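# Turn the booklet's left-side top leaf over the fold

## Task

Take the uppermost leaf of the card booklet on the left arm's side of the fold and turn it across the fold like a book page until it rests flat on the opposite half. The card held in the pocket of the leaf underneath must stay in that pocket, and the booklet must end up open and lying flat.

## Robot and tools

Robot: two arms, left_arm and right_arm. The left arm carries a five-finger left hand and the right arm a right hand; the left hand mirrors the right. Base positions in the scene frame: left_arm (-0.023, +0.333, +0.048) m, right_arm (-0.038, -0.335, +0.046) m, each turned very slightly about z. A two-camera stand is fixed behind the arms.

Scene frame: origin at table height midway between the nominal bases, +x out over the table, +z up, +y toward left_arm. Arm names do not match image sides. All reported poses and all offsets use these axes.

Hand point: a point 0.05 m in front of the palm and 0.15 m along the fingers from the wrist face. Its +z runs along straight fingers, +y out of the palm, and +x across the palm away from the thumb on the right hand but toward the thumb on the left hand. Straight fingers reach about 0.06-0.07 m past the point along +z and sit 0.06 m behind it along -y. A wrist bracket on the little-finger side can strike things.

The 28-number row (all values in [-1, 1], always all 28 even if one arm is idle): left arm dx, dy, dz, rx, ry, rz; left hand little, ring, middle, index, thumb_bend, thumb_turn, force_limit, speed; then the same fourteen for the right arm and right hand. Pose numbers are offsets, not poses: they are measured from that arm's Hand target at the start of the action or move, along scene axes, and 1.0 equals 0.6 m or 180 degrees. rx, ry, rz form one rotation vector, turning about the Hand target's position. Sending the same offset again moves the arm further. Six zeros re-request the current Hand target.

Hand numbers are absolute targets: fingers +1 straight, -1 curled; thumb_bend +1 straight, -1 fully bent; thumb_turn +1 beside the palm, -1 in front of it. force_limit maps -1..+1 to about 0..10 N at the fingertip (0..15 N for the two thumb motors). speed rises linearly from near zero at -1 to full at +0.48 and stays full above; a full stroke at full speed takes 0.49 s. No value means 'unchanged', so to keep a hand as it is, repeat the last eight numbers you sent for it; if none were sent yet, use its hand_measured six values plus hand_force_limit and hand_speed. For a gentle grip close at speed -0.94 or below. To loosen, send targets more open than hand_measured. A motor starts only when its target changes by at least 0.002.

Tools:
- execute_actions(actions, cameras): actions is a list of actions; each action is up to 15 rows, one per 1/30 s step, the last row held for the remaining steps; every row counts from the action's starting Hand target. Each action lasts 0.5 s. An empty list returns state and all camera images.
- move(target, speed, blend, blocking, cameras): drives each hand point in a straight line toward target, given as one 28-number row or up to 15 rows, all offsets counted from the same starting Hand targets. speed is top path speed in m/s (0.002 to 4.3, default 0.25; turns up to twice that in rad/s), one number or one per target. blend (m) rounds corners between listed targets; 0 stops at each. Total path time is capped at 10 s. blocking=false returns after about 0.5 s while motion continues. Paths do not avoid obstacles or the other arm, and faster moves hit harder and stray more.
- wait(seconds 0 to 10, cameras): lets time pass holding last commands.
- stop(cameras): brakes a running move.
- zoom_image(camera, region [x0, y0, x1, y1] pixels, at most 504x504): closer look at the newest image of cam_head_left, cam_head_right, cam_high, cam_left_wrist or cam_right_wrist (all 672x504).
- show_instructions(): shows the reference pages (a left-hand diagram page).
- finished_scene(scene 1): ends the scene for good; the result must hold without the robot.

Results: end_effector_position (m) and end_effector_quat_wxyz per hand point; Hand target (your last commanded pose after clipping, basis of the next offsets); joint positions, velocities (possibly 'within noise') and torques (with offsets and noise; numbers 3 and 4 wrap at ±28 N m); hand_measured, hand_stopped_by (moving, target, force, stalled, fault) and hand_load_n (positive when pushed open; a dropped grip shows as load near 0). Action calls also list positions at some steps. move adds a 'move:' line giving the ending (done, off_target, moving, held, fault) and limits such as paced (pose clipped) or held (steps withheld). MOTOR HOT warns of heating; at 100 °C an OVER-TEMPERATURE FAULT drops the arm for 30-60 s or more.

Behaviour to expect: arms follow loosely and often rest 1-3 cm (sometimes 5 cm) short, usually low; that is not contact. A new action, even zeros, requests the target again; add the missing distance if still short. Commanded orientation is clipped to within 40 degrees of the measured one per step. Avoid paths close to an arm's own base, which can flip the shoulder. A blocked arm keeps pushing until commanded back past its hand point.

Avoid: anything leaving the table, dropping or releasing moving items, fast impacts, hard pushes on fixed or heavy objects, the hands touching or gripping each other, overloading fingers, long stretched-out holds that overheat motors. Loose objects may be nudged by outside pushes now and then.

Each tool is called after ">>>" in YAML: its name, and indented under it one key for each argument.

Reference images:

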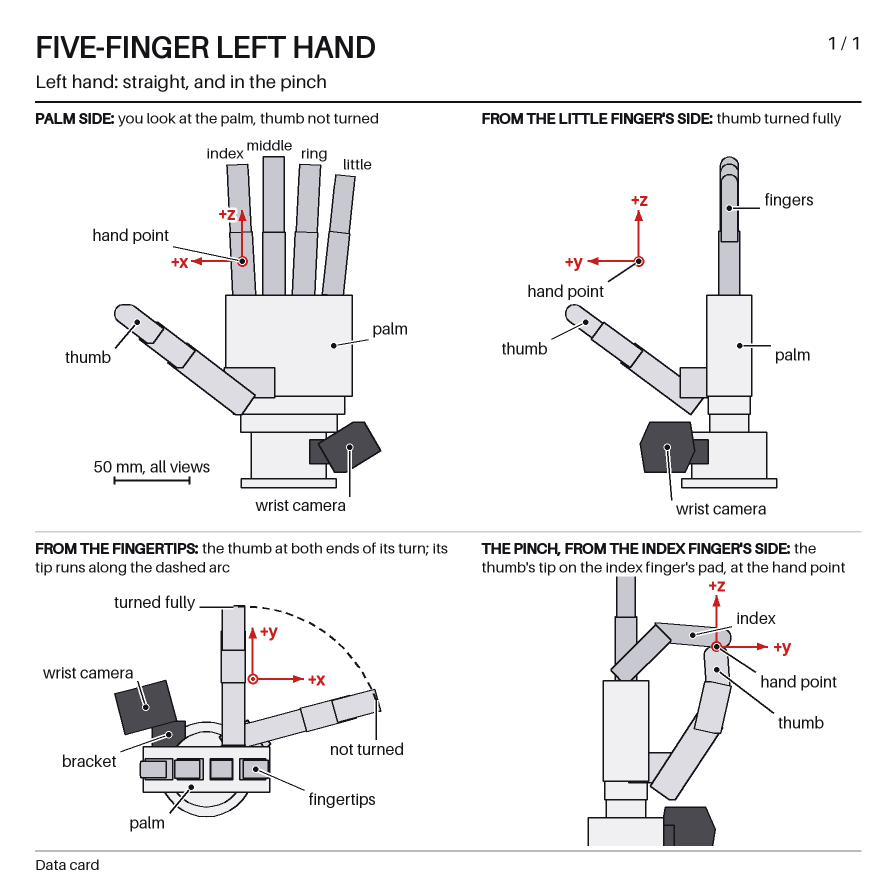

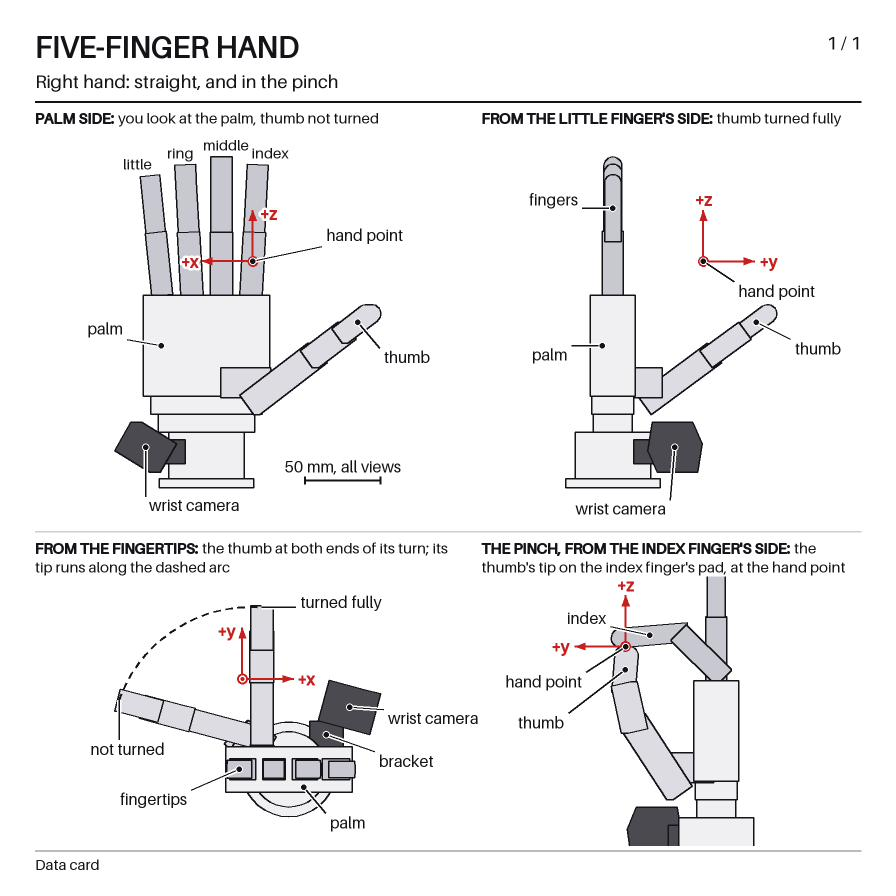

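## Session

>>> execute_actions:
  actions: []

Scene clock: 0.00 s.
left_arm: end_effector_position=(+0.9610, +0.2565, +0.1591) hand_measured=(+1.000, +1.000, +1.000, +1.000, +1.000, +1.000) hand_load_n=(+0.0, +0.0, +0.0, +0.0, +0.0, +0.0) hand_stopped_by=(target, target, target, target, target, target) hand_force_limit=0.00 hand_speed=-0.80 end_effector_quat_wxyz=(+0.650, -0.228, +0.606, -0.397) | right_arm: end_effector_position=(+0.3170, -0.2463, +0.1764) hand_measured=(+1.000, +1.000, +1.000, +1.000, +1.000, +1.000) hand_load_n=(+0.0, +0.0, +0.0, +0.0, +0.0, +0.0) hand_stopped_by=(target, target, target, target, target, target) hand_force_limit=0.00 hand_speed=-0.80 end_effector_quat_wxyz=(+0.017, -0.322, +0.946, +0.007)
Joint positions: left_arm=[-0.035 2.507 2.056 0.615 0.122 0.642] | right_arm=[0.014 1.329 1.018 -1.231 -0.023 0.965]
Joint velocities: within noise
Joint torques (N m): no reading
Heat: left arm: hottest waist 31 °C; right arm: hottest waist 31 °C.
Hand target: left_arm +0.9661, +0.2562, +0.1885; +0.664, -0.220, +0.590, -0.403 | right_arm +0.3268, -0.2458, +0.1865; +0.030, -0.322, +0.946, +0.003

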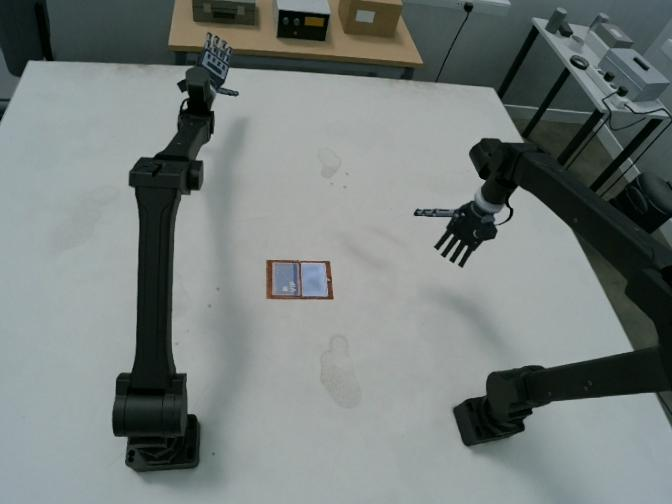

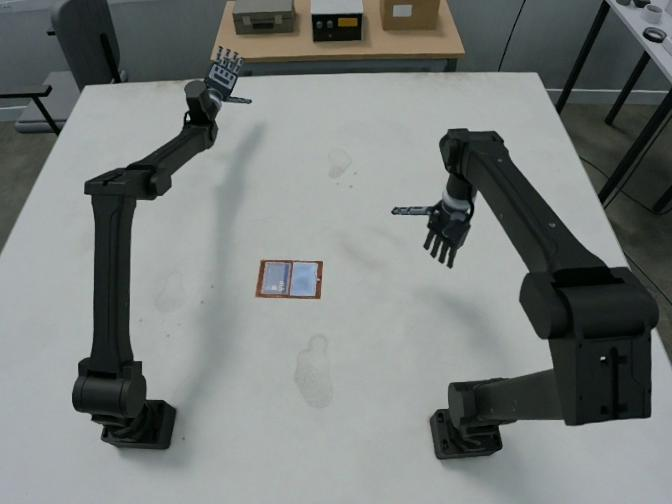

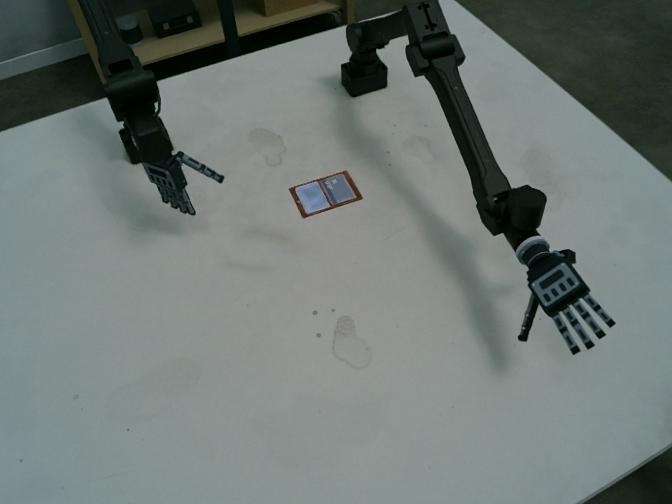

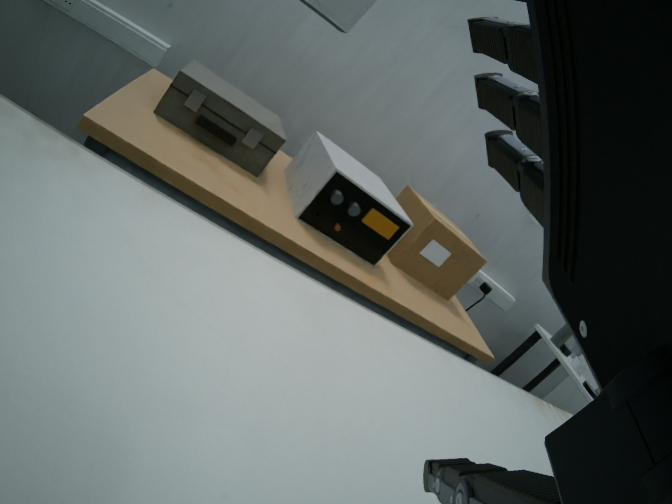

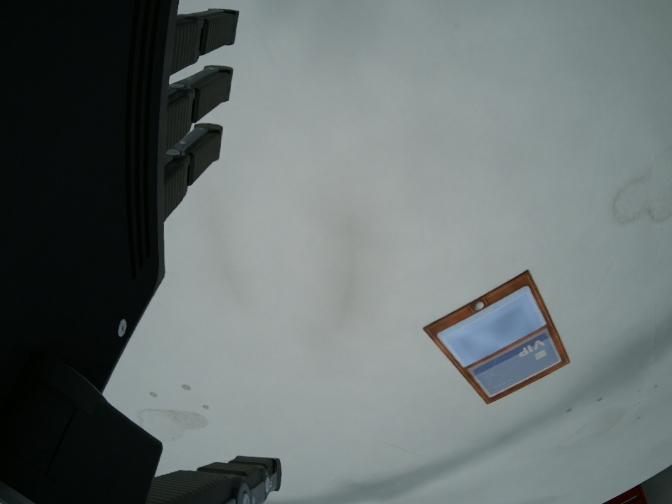

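>>> zoom_image:
  camera: "cam_head_left"
  region: [256, 250, 346, 310]

>>> zoom_image:
  camera: "cam_head_right"
  region: [246, 250, 336, 310]

>>> zoom_image:
  camera: "cam_high"
  region: [280, 160, 370, 225]

>>> zoom_image:
  camera: "cam_right_wrist"
  region: [410, 260, 580, 410]

Scaled by 5.600.

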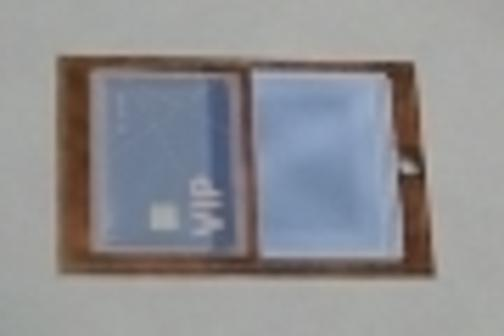

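Scaled by 5.600.

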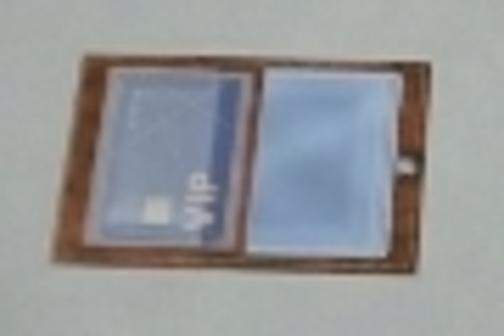

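Scaled by 5.600.

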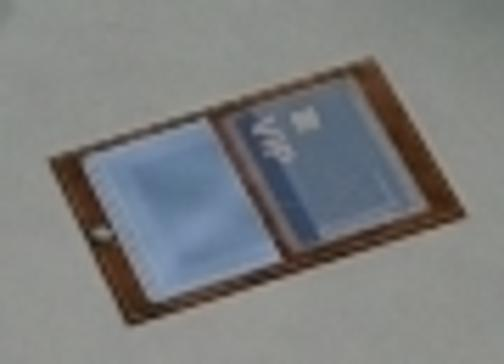

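Scaled by 2.965 from the camera's 672x504 image, which has a finer 960x720 frame.

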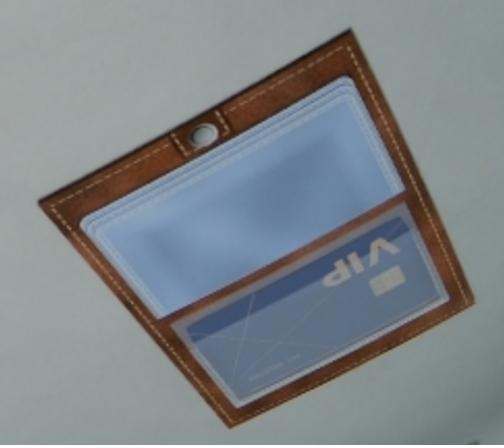

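>>> move:
  target: [0,0,0,0,0,0,1,1,1,1,1,1,0,-0.8,0.0,0.2,0.1,0,0,0,1,1,1,1,1,1,0,-0.8]
  cameras: ["all"]

Scene clock: 5.73 s.
left_arm: end_effector_position=(+0.9610, +0.2565, +0.1591) hand_measured=(+1.000, +1.000, +1.000, +1.000, +1.000, +1.000) hand_load_n=(+0.0, +0.0, +0.0, +0.0, +0.0, +0.0) hand_stopped_by=(target, target, target, target, target, target) hand_force_limit=0.00 hand_speed=-0.80 end_effector_quat_wxyz=(+0.650, -0.228, +0.606, -0.397) | right_arm: end_effector_position=(+0.3097, -0.1346, +0.2270) hand_measured=(+1.000, +1.000, +1.000, +1.000, +1.000, +1.000) hand_load_n=(+0.0, +0.0, +0.0, +0.0, +0.0, +0.0) hand_stopped_by=(target, target, target, target, target, target) hand_force_limit=0.00 hand_speed=-0.80 end_effector_quat_wxyz=(+0.011, -0.323, +0.946, +0.004)
Joint positions: left_arm=[-0.035 2.507 2.056 0.615 0.122 0.642] | right_arm=[0.318 1.344 1.169 -1.374 -0.007 1.266]
Joint torques (N m): left_arm=[-1.38 -25.88 11.04 2.74 -0.1 -0.05] | right_arm=[0.09 -7.06 14.48 0.1 0.04 0.02]
Heat: left arm: hottest shoulder 32 °C; right arm: hottest waist 31 °C.
Hand target: left_arm +0.9661, +0.2562, +0.1885; +0.664, -0.220, +0.590, -0.403 | right_arm +0.3269, -0.1258, +0.2465; +0.030, -0.322, +0.946, +0.003
Off the commanded pose: left_arm 0.030 m, 3 deg | right_arm 0.027 m, 2 deg.
move: off_target (left_arm, right_arm)

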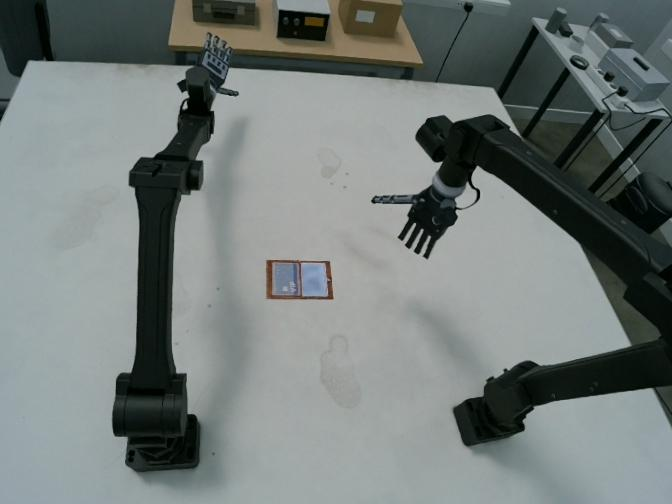

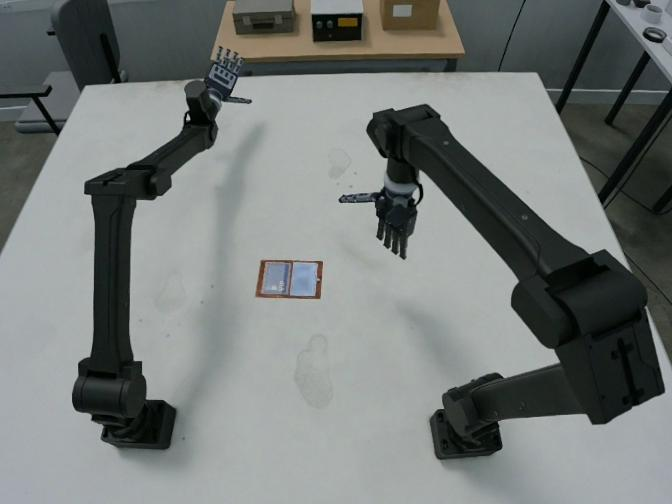

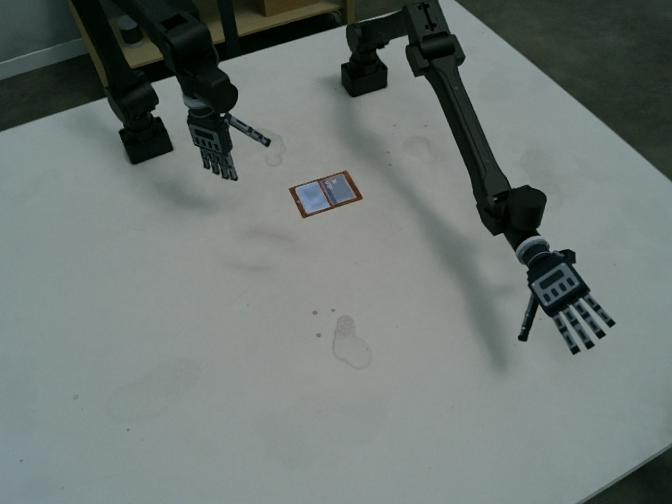

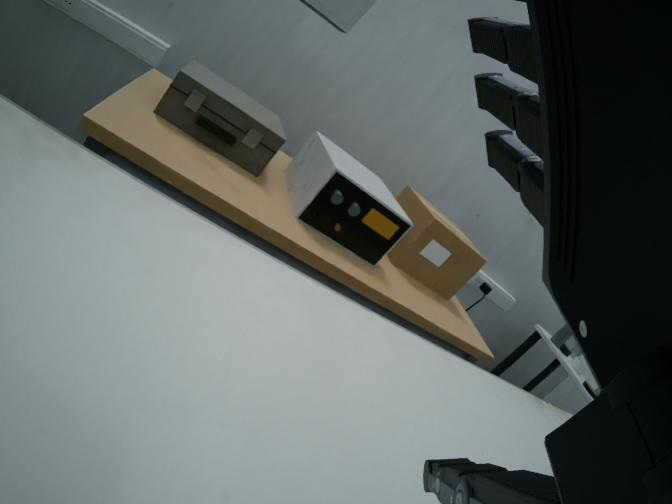

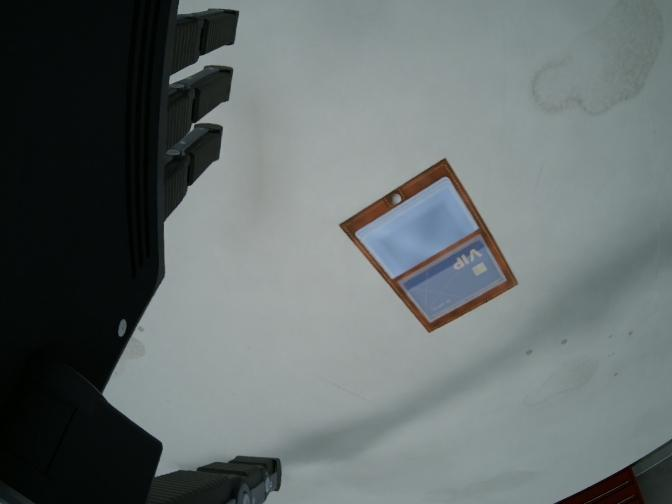

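>>> move:
  target: [0,0,0,0,0,0,1,1,1,1,1,1,0,-0.8,0.0,0.1,-0.05,0,0,0,1,1,1,1,1,1,0,-0.8]
  cameras: ["cam_head_left","cam_head_right","cam_high","cam_right_wrist"]

Scene clock: 13.17 s.
left_arm: end_effector_position=(+0.9610, +0.2565, +0.1591) hand_measured=(+1.000, +1.000, +1.000, +1.000, +1.000, +1.000) hand_load_n=(+0.0, -0.5, +0.0, +0.0, +0.0, +0.0) hand_stopped_by=(target, target, target, target, target, target) hand_force_limit=0.00 hand_speed=-0.80 end_effector_quat_wxyz=(+0.650, -0.228, +0.606, -0.397) | right_arm: end_effector_position=(+0.3042, -0.0790, +0.1971) hand_measured=(+1.000, +1.000, +1.000, +1.000, +1.000, +1.000) hand_load_n=(+0.0, +0.0, +0.0, +0.0, +0.0, +0.0) hand_stopped_by=(target, target, target, target, target, target) hand_force_limit=0.00 hand_speed=-0.80 end_effector_quat_wxyz=(+0.001, -0.325, +0.946, +0.000)
Joint positions: left_arm=[-0.035 2.507 2.056 0.615 0.122 0.642] | right_arm=[0.456 1.422 1.169 -1.317 0.001 1.401]
Joint torques (N m): left_arm=[-1.14 -25.93 11.02 2.76 -0.11 -0.07] | right_arm=[0.21 -8 14.23 0.84 0.03 0.01]
Heat: left arm: hottest shoulder 35 °C; right arm: hottest elbow 34 °C.
Hand target: left_arm +0.9661, +0.2562, +0.1885; +0.664, -0.220, +0.590, -0.403 | right_arm +0.3268, -0.0658, +0.2164; +0.030, -0.322, +0.946, +0.003
Off the commanded pose: left_arm 0.030 m, 3 deg | right_arm 0.033 m, 3 deg.
move: off_target (left_arm, right_arm)
Images, in order (width x height): cam_head_left 672x504, cam_head_right 672x504, cam_high 672x504, cam_right_wrist 672x504.

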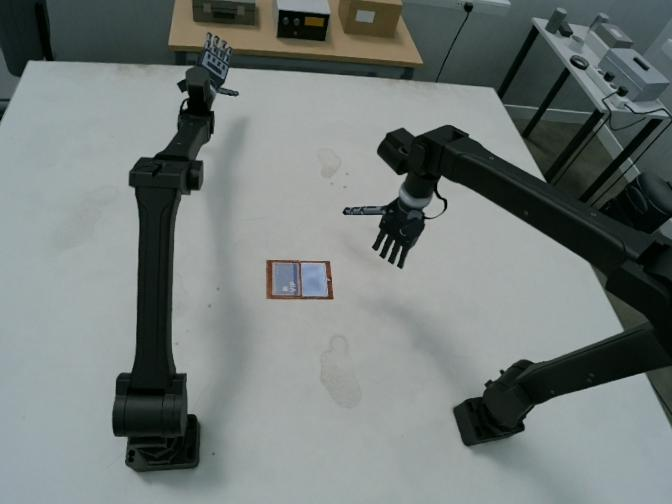

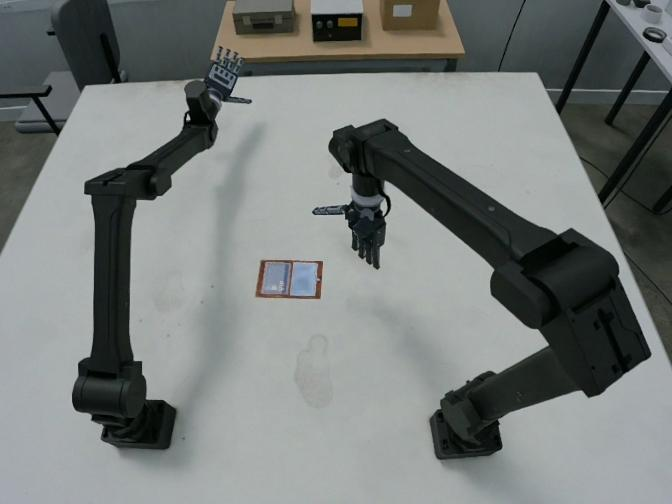

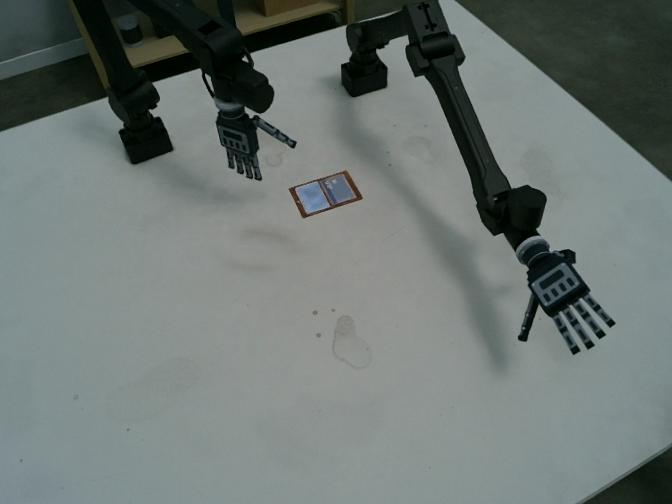

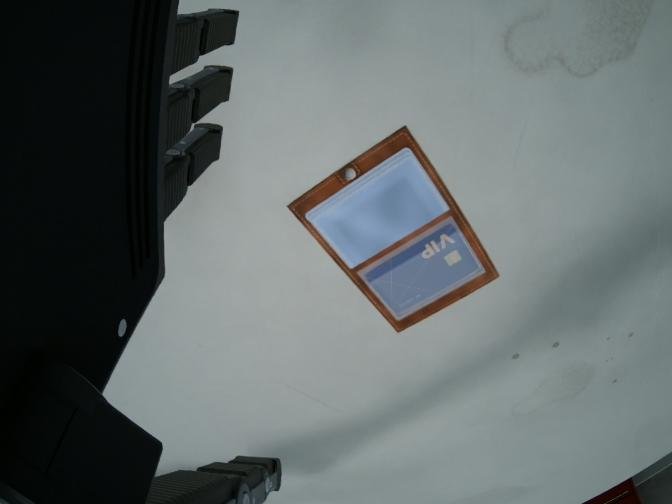

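>>> move:
  target: [0,0,0,0,0,0,1,1,1,1,1,1,0,-0.8,-0.03,0.43,0.083,-0.025,-0.002,0.791,1,1,1,1,1,1,0,-0.8]
  cameras: ["cam_head_left","cam_high","cam_right_wrist"]

Scene clock: 35.50 s.
left_arm: end_effector_position=(+0.9610, +0.2565, +0.1591) hand_measured=(+1.000, +1.000, +1.000, +1.000, +1.000, +1.000) hand_load_n=(+0.0, +0.0, +0.0, +0.0, +0.0, +0.0) hand_stopped_by=(target, target, target, target, target, target) hand_force_limit=0.00 hand_speed=-0.80 end_effector_quat_wxyz=(+0.650, -0.228, +0.606, -0.397) | right_arm: end_effector_position=(+0.3019, +0.1550, +0.2512) hand_measured=(+1.000, +1.000, +1.000, +1.000, +1.000, +1.000) hand_load_n=(+0.0, +0.0, +0.0, +0.0, -0.5, +0.0) hand_stopped_by=(target, target, target, target, target, target) hand_force_limit=0.00 hand_speed=-0.80 end_effector_quat_wxyz=(-0.019, +0.987, -0.159, +0.005)
Joint positions: left_arm=[-0.035 2.507 2.056 0.615 0.122 0.642] | right_arm=[0.907 2.113 2.259 -1.679 -0.009 -0.308]
Joint torques (N m): left_arm=[-1.44 -26.05 11.03 2.8 -0.09 -0.04] | right_arm=[-1.14 -17.85 8.99 0.43 0 0.03]
Heat: left arm: hottest shoulder 41 °C; right arm: hottest elbow 41 °C.
Hand target: left_arm +0.9661, +0.2562, +0.1885; +0.664, -0.220, +0.590, -0.403 | right_arm +0.3042, +0.1519, +0.2507; -0.018, +0.986, -0.167, +0.004 (not the last commanded pose)
Off the commanded pose: left_arm 0.030 m, 3 deg | right_arm 0.041 m, 19 deg.
move: held (right_arm; a check stopped the path), off_target (left_arm); limits=held
pose unreachable (right arm): on one or more control steps of this call, first in action 0 (counted from 0), this arm could not follow its commanded pose, so it was not sent that pose on those steps. It may still have moved: this result reports where it is.
cause: moving toward the commanded pose would bring a part of the arm too close to another arm (a part of this arm just beyond joint 6 (wrist roll) and a part of the left arm just beyond its joint 3 (elbow), at the place that arm is still heading or pushing toward).
Images, in order (width x height): cam_head_left 672x504, cam_high 672x504, cam_right_wrist 672x504.

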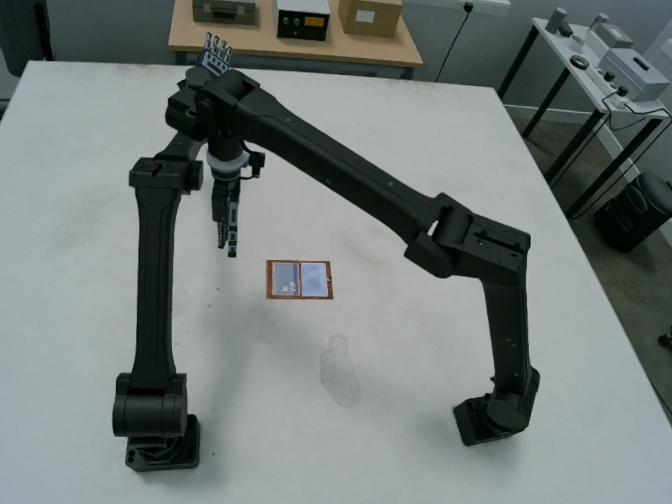

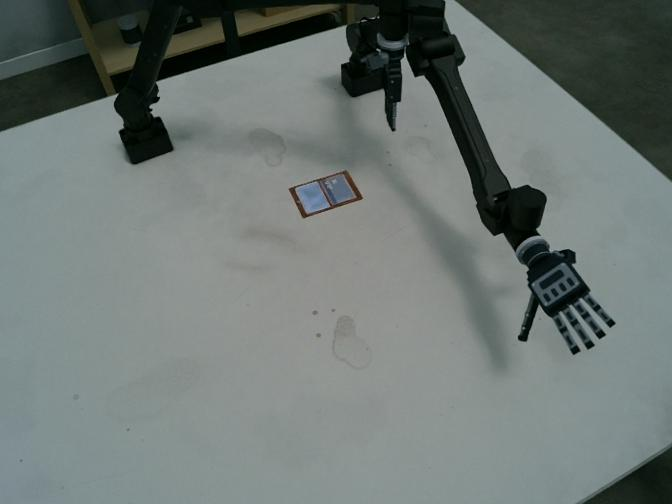

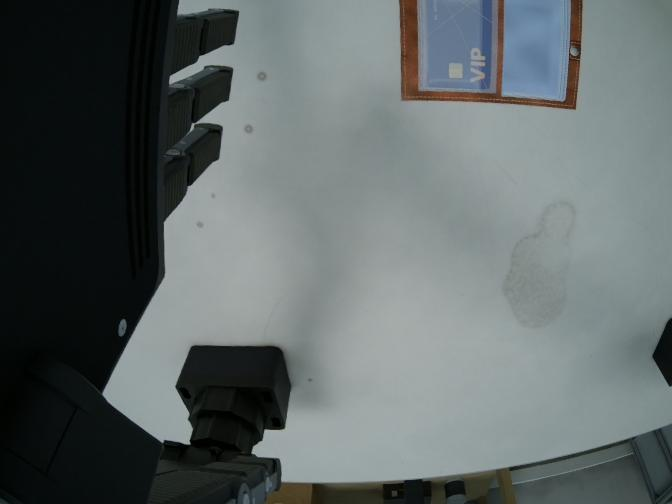

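>>> move:
  target:
    - [0,0,0,0,0,0,1,1,1,1,1,1,0,-0.8,0,-0.4,0,0,0,0,1,1,1,1,1,1,0,-0.8]
    - [-0.9,0.2,0.2,-0.402,0.48,0.393,1,1,1,1,1,1,0,-0.8,0,-0.4,0,0,0,0,1,1,1,1,1,1,0,-0.8]
  speed: 0.35
  cameras: ["cam_head_left","cam_high","cam_right_wrist","cam_left_wrist"]

Scene clock: 51.50 s.
left_arm: end_effector_position=(+0.4157, +0.3700, +0.2807) hand_measured=(+1.000, +1.000, +1.000, +1.000, +1.000, +1.000) hand_load_n=(+0.0, +0.0, +0.0, +0.0, +0.0, +0.0) hand_stopped_by=(target, target, target, target, target, target) hand_force_limit=0.00 hand_speed=-0.80 end_effector_quat_wxyz=(+0.016, +0.942, -0.333, -0.027) | right_arm: end_effector_position=(+0.3043, -0.0874, +0.2482) hand_measured=(+1.000, +1.000, +1.000, +1.000, +1.000, +1.000) hand_load_n=(+0.0, +0.0, +0.0, +0.0, +0.0, +0.0) hand_stopped_by=(target, target, target, target, target, target) hand_force_limit=0.00 hand_speed=-0.80 end_effector_quat_wxyz=(-0.010, +0.985, -0.171, -0.001)
Joint positions: left_arm=[0.254 1.595 1.573 -1.612 -0.002 -0.667] | right_arm=[0.602 1.614 1.524 -1.467 -0.016 -0.588]
Joint torques (N m): left_arm=[-0.38 -15.09 12.96 0.1 0.03 -0.2] | right_arm=[-0.44 -13.04 8.66 0.98 -0.12 -0.16]
Heat: left arm: hottest shoulder 42 °C; right arm: hottest elbow 38 °C.
Hand target: left_arm +0.4261, +0.3761, +0.3086; +0.000, +0.947, -0.322, +0.000 | right_arm +0.3042, -0.0882, +0.2508; -0.018, +0.986, -0.167, +0.004
Off the commanded pose: left_arm 0.030 m, 4 deg | right_arm 0.003 m, 1 deg.
move: off_target (left_arm)
Images, in order (width x height): cam_head_left 672x504, cam_high 672x504, cam_left_wrist 672x504, cam_right_wrist 672x504.

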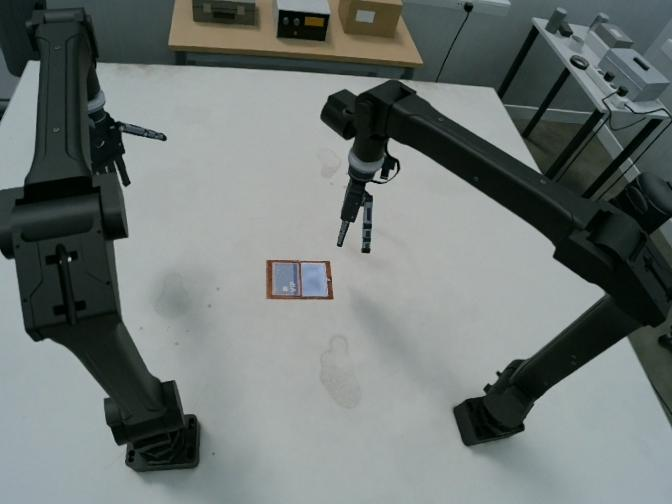

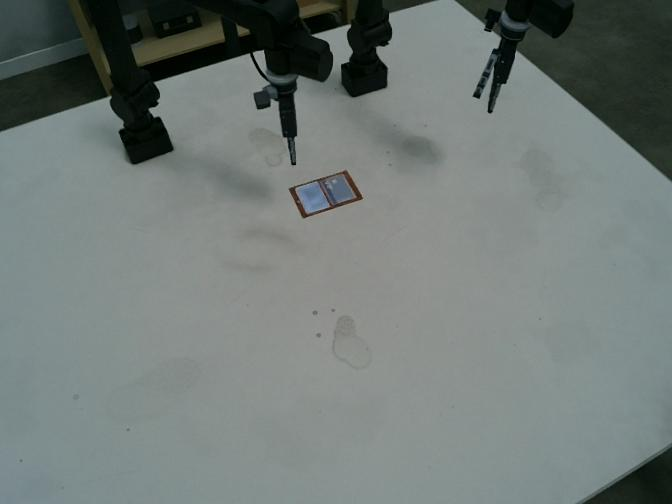

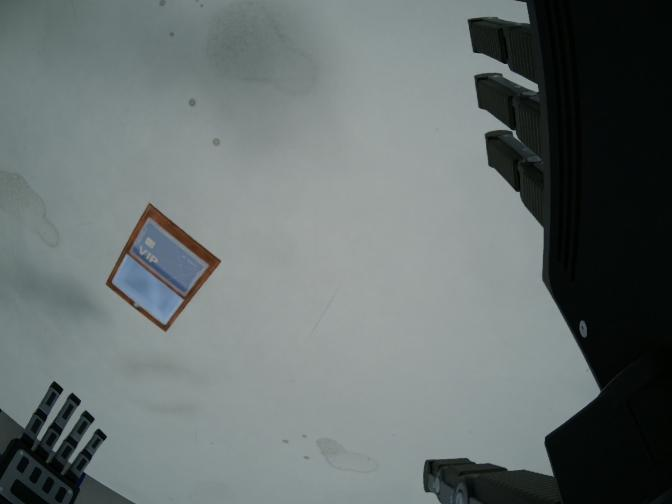

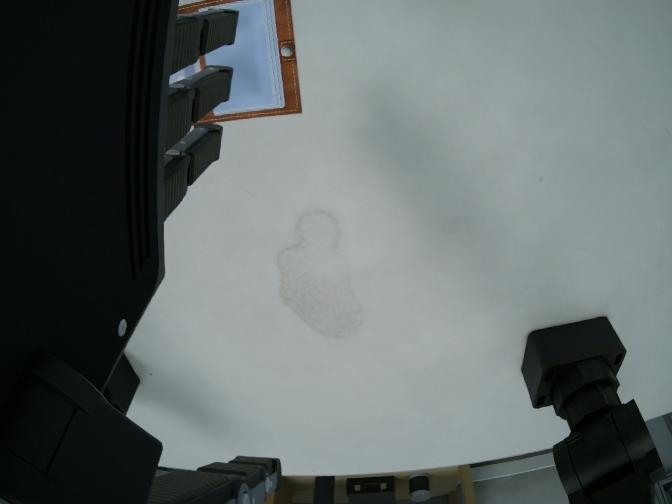

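>>> move:
  target: [0,0,0,0,0,0,1,1,1,1,1,1,0,-0.8,0.03,0.38,-0.2,0,0,0.06,1,1,1,1,1,1,0,-0.8]
  speed: 0.25
  cameras: ["cam_head_left","cam_head_right","cam_high","cam_right_wrist"]

Scene clock: 59.47 s.
left_arm: end_effector_position=(+0.4157, +0.3700, +0.2807) hand_measured=(+1.000, +1.000, +1.000, +1.000, +1.000, +1.000) hand_load_n=(+0.0, +0.0, +0.0, +0.0, +0.0, +0.0) hand_stopped_by=(target, target, target, target, target, target) hand_force_limit=0.00 hand_speed=-0.80 end_effector_quat_wxyz=(+0.016, +0.942, -0.333, -0.027) | right_arm: end_effector_position=(+0.3103, +0.1262, +0.1190) hand_measured=(+1.000, +1.000, +1.000, +1.000, +1.000, +1.000) hand_load_n=(+0.0, +0.0, +0.0, +0.0, +0.0, +0.0) hand_stopped_by=(target, target, target, target, target, target) hand_force_limit=0.00 hand_speed=-0.80 end_effector_quat_wxyz=(-0.003, +0.998, -0.068, -0.008)
Joint positions: left_arm=[0.254 1.595 1.573 -1.612 -0.002 -0.668] | right_arm=[0.886 2.107 1.895 -1.362 -0.018 -0.511]
Joint torques (N m): left_arm=[-0.56 -14.97 12.88 0.08 0.04 -0.18] | right_arm=[-0.79 -16.32 14.46 0.09 0.04 0.02]
Heat: left arm: hottest shoulder 41 °C; right arm: hottest elbow 37 °C.
Hand target: left_arm +0.4261, +0.3761, +0.3086; +0.000, +0.947, -0.322, +0.000 | right_arm +0.3221, +0.1398, +0.1306; -0.018, +0.997, -0.074, +0.002
Off the commanded pose: left_arm 0.030 m, 4 deg | right_arm 0.022 m, 2 deg.
move: off_target (left_arm, right_arm)
Images, in order (width x height): cam_head_left 672x504, cam_head_right 672x504, cam_high 672x504, cam_right_wrist 672x504.

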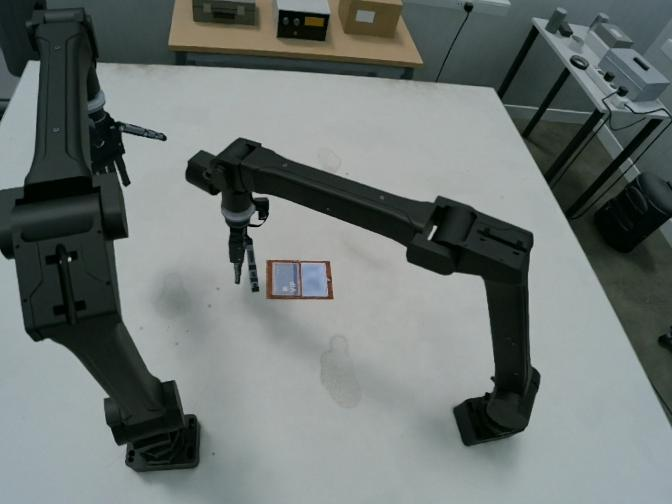

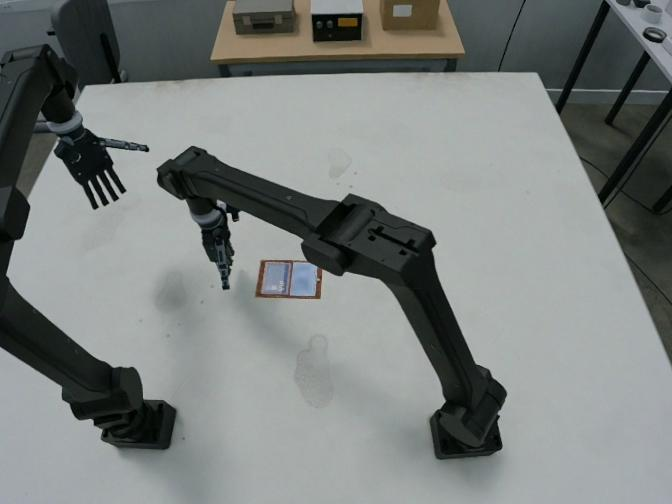

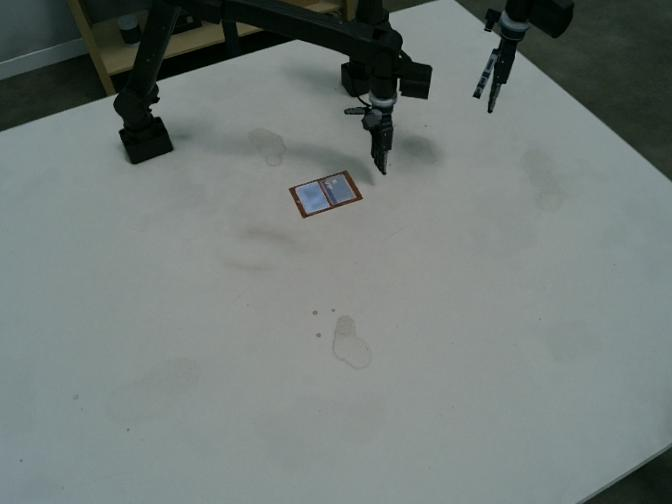

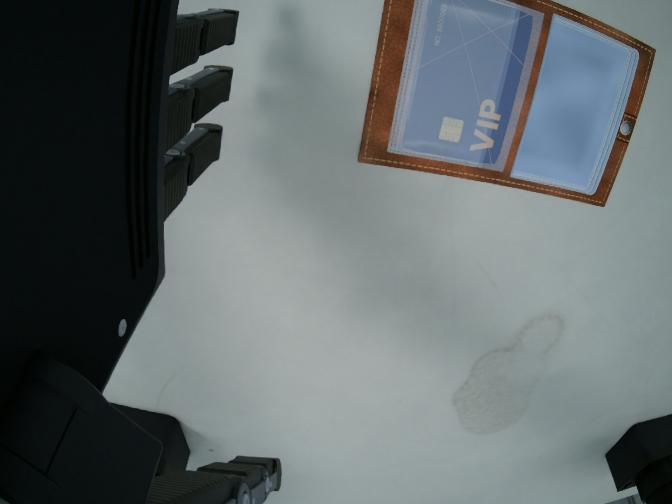

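>>> zoom_image:
  camera: "cam_right_wrist"
  region: [350, 0, 560, 200]

>>> zoom_image:
  camera: "cam_right_wrist"
  region: [350, 100, 460, 190]

>>> zoom_image:
  camera: "cam_high"
  region: [280, 130, 400, 225]

Scaled by 2.400 from the camera's 672x504 image, which has a finer 960x720 frame.

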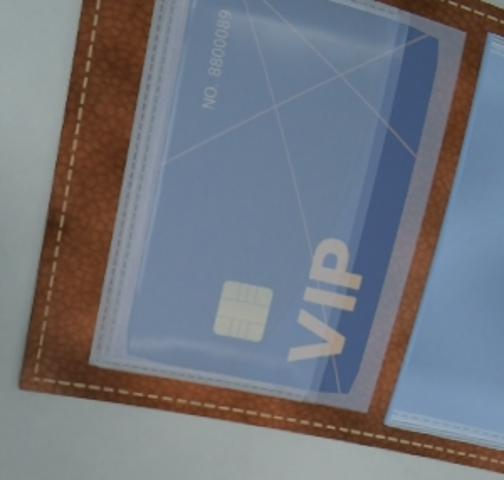

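Scaled by 4.582 from the camera's 672x504 image, which has a finer 960x720 frame.

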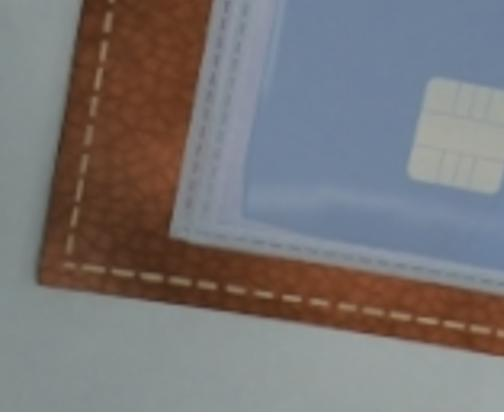

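Scaled by 4.200.

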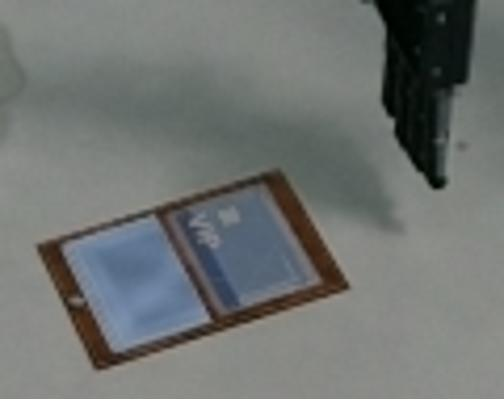

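>>> move:
  target:
    - [0,0,0,0,0,0,1,1,1,1,1,1,0,-0.8,0,-0.1,0.15,0,0,0,1,1,1,1,1,1,0,-0.8]
    - [0,0,0,0,0,0,1,1,1,1,1,1,0,-0.8,0,-0.4,0.117,0,0,-0.744,1,1,1,1,1,1,0,-0.8]
  speed: 0.3
  blend: 0.03
  cameras: ["cam_head_left","cam_head_right","cam_right_wrist"]

Scene clock: 79.27 s.
left_arm: end_effector_position=(+0.4157, +0.3700, +0.2807) hand_measured=(+1.000, +1.000, +1.000, +1.000, +1.000, +1.000) hand_load_n=(+0.0, +0.0, +0.0, +0.0, +0.0, +0.0) hand_stopped_by=(target, target, target, target, target, target) hand_force_limit=0.00 hand_speed=-0.80 end_effector_quat_wxyz=(+0.016, +0.942, -0.333, -0.027) | right_arm: end_effector_position=(+0.3207, -0.0978, +0.1967) hand_measured=(+1.000, +1.000, +1.000, +1.000, +1.000, +1.000) hand_load_n=(+0.0, +0.0, +0.0, +0.0, +0.0, +0.0) hand_stopped_by=(target, target, target, target, target, target) hand_force_limit=0.00 hand_speed=-0.80 end_effector_quat_wxyz=(-0.006, -0.329, +0.944, -0.017)
Joint positions: left_arm=[0.254 1.595 1.573 -1.612 -0.002 -0.668] | right_arm=[0.412 1.45 1.203 -1.339 0.033 1.348]
Joint torques (N m): left_arm=[-0.21 -15.15 12.85 0.08 0.04 -0.2] | right_arm=[-0.79 -9.88 8.36 0.65 0.1 -0.01]
Heat: left arm: hottest shoulder 39 °C; right arm: hottest elbow 39 °C.
Hand target: left_arm +0.4261, +0.3761, +0.3086; +0.000, +0.947, -0.322, +0.000 | right_arm +0.3221, -0.1002, +0.2009; +0.005, -0.322, +0.946, -0.017
Off the commanded pose: left_arm 0.030 m, 4 deg | right_arm 0.005 m, 1 deg.
move: off_target (left_arm)
Images, in order (width x height): cam_head_left 672x504, cam_head_right 672x504, cam_right_wrist 672x504.

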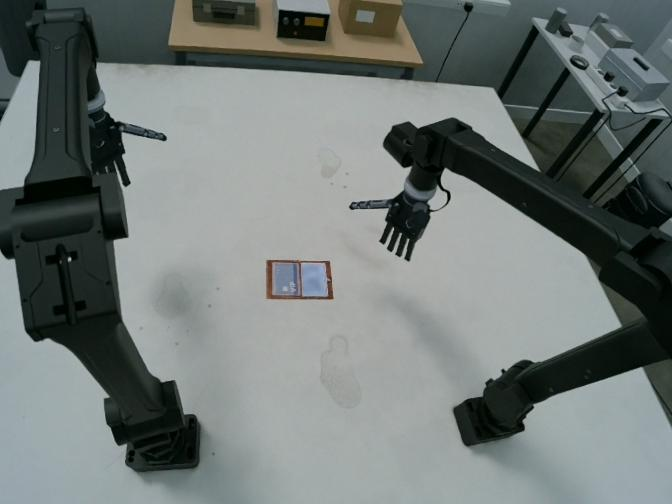

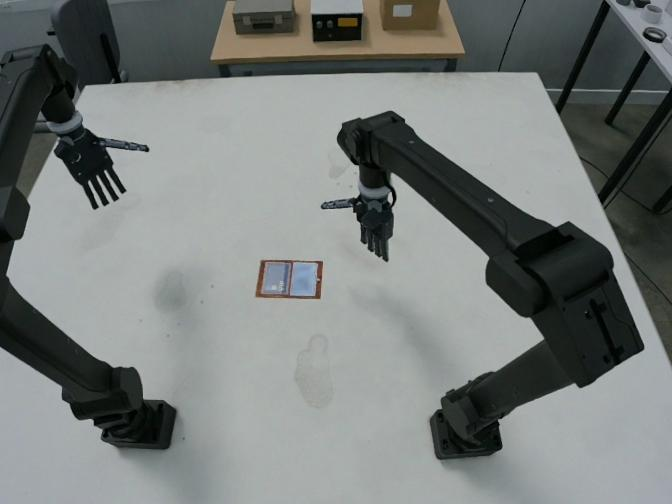

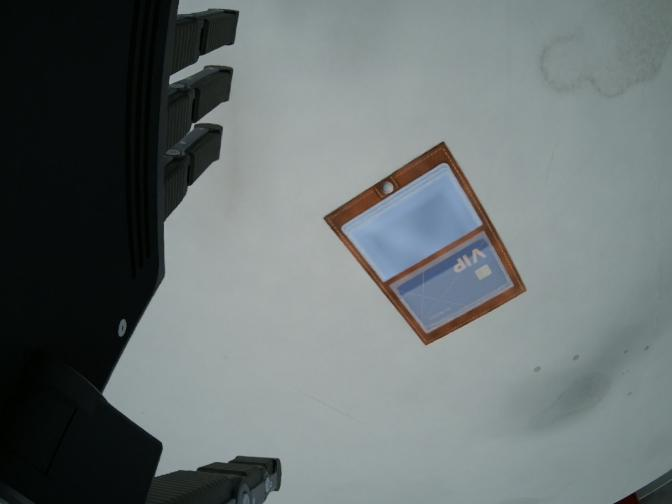

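>>> move:
  target: [-0.22,-0.29,-0.2,0,0,-0.291,-1,-1,-1,1,1,-1,0,0,-0.01,0.09,-0.12,0,0,0,1,1,1,1,1,1,0,-0.8]
  speed: 0.3
  cameras: ["cam_head_left","cam_left_wrist","cam_high","cam_right_wrist"]

Scene clock: 83.57 s.
left_arm: end_effector_position=(+0.2945, +0.2053, +0.1835) hand_measured=(-1.000, -1.000, -1.000, +1.000, +1.000, -1.000) hand_load_n=(+0.0, +0.0, +0.0, +0.0, +0.0, +0.0) hand_stopped_by=(target, target, target, target, target, target) hand_force_limit=0.00 hand_speed=0.00 end_effector_quat_wxyz=(+0.007, +0.716, -0.698, -0.012) | right_arm: end_effector_position=(+0.3177, -0.0482, +0.1372) hand_measured=(+1.000, +1.000, +1.000, +1.000, +1.000, +1.000) hand_load_n=(+0.0, +0.0, +0.0, +0.0, +0.0, +0.0) hand_stopped_by=(target, target, target, target, target, target) hand_force_limit=0.00 hand_speed=-0.80 end_effector_quat_wxyz=(+0.009, -0.323, +0.946, -0.015)
Joint positions: left_arm=[-0.217 1.417 1.118 -1.3 0 -0.274] | right_arm=[0.52 1.533 1.129 -1.156 0.034 1.468]
Joint torques (N m): left_arm=[-2.32 -11.87 7.91 0.87 -0.06 0.08] | right_arm=[0.26 -8.35 8.08 0.75 0.07 -0.03]
Heat: left arm: hottest shoulder 38 °C; right arm: hottest elbow 39 °C.
Hand target: left_arm +0.2941, +0.2020, +0.1886; +0.000, +0.707, -0.707, +0.000 | right_arm +0.3161, -0.0463, +0.1288; +0.005, -0.322, +0.946, -0.017
Off the commanded pose: left_arm 0.006 m, 2 deg | right_arm 0.009 m, 1 deg.
move: done
Images, in order (width x height): cam_head_left 672x504, cam_high 672x504, cam_left_wrist 672x504, cam_right_wrist 672x504.

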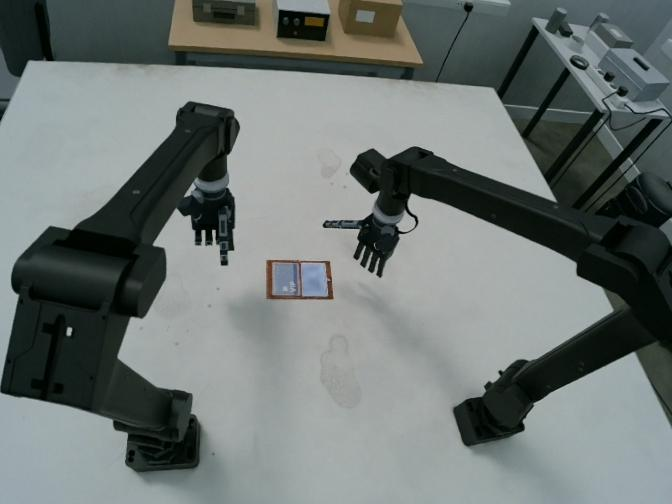

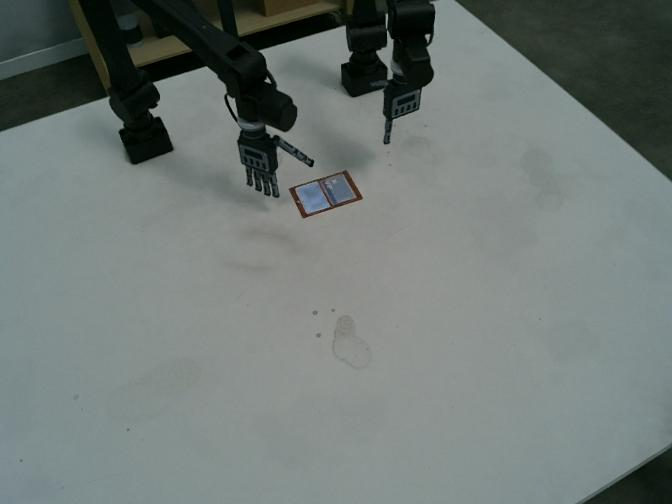

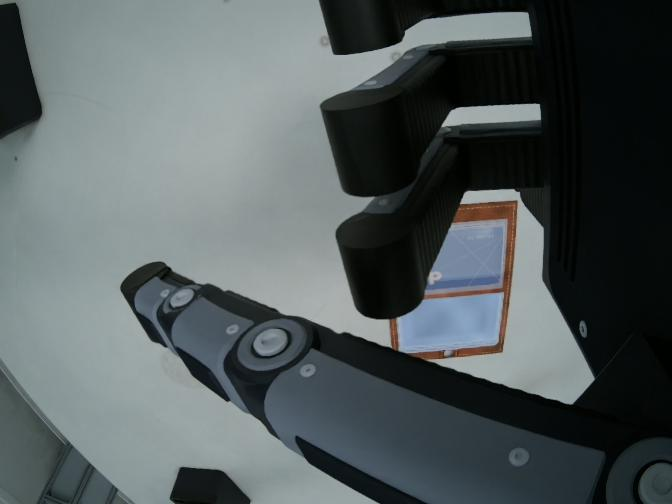

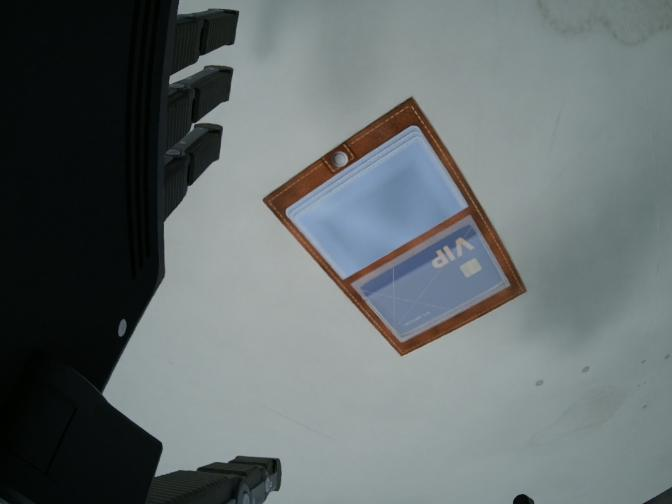

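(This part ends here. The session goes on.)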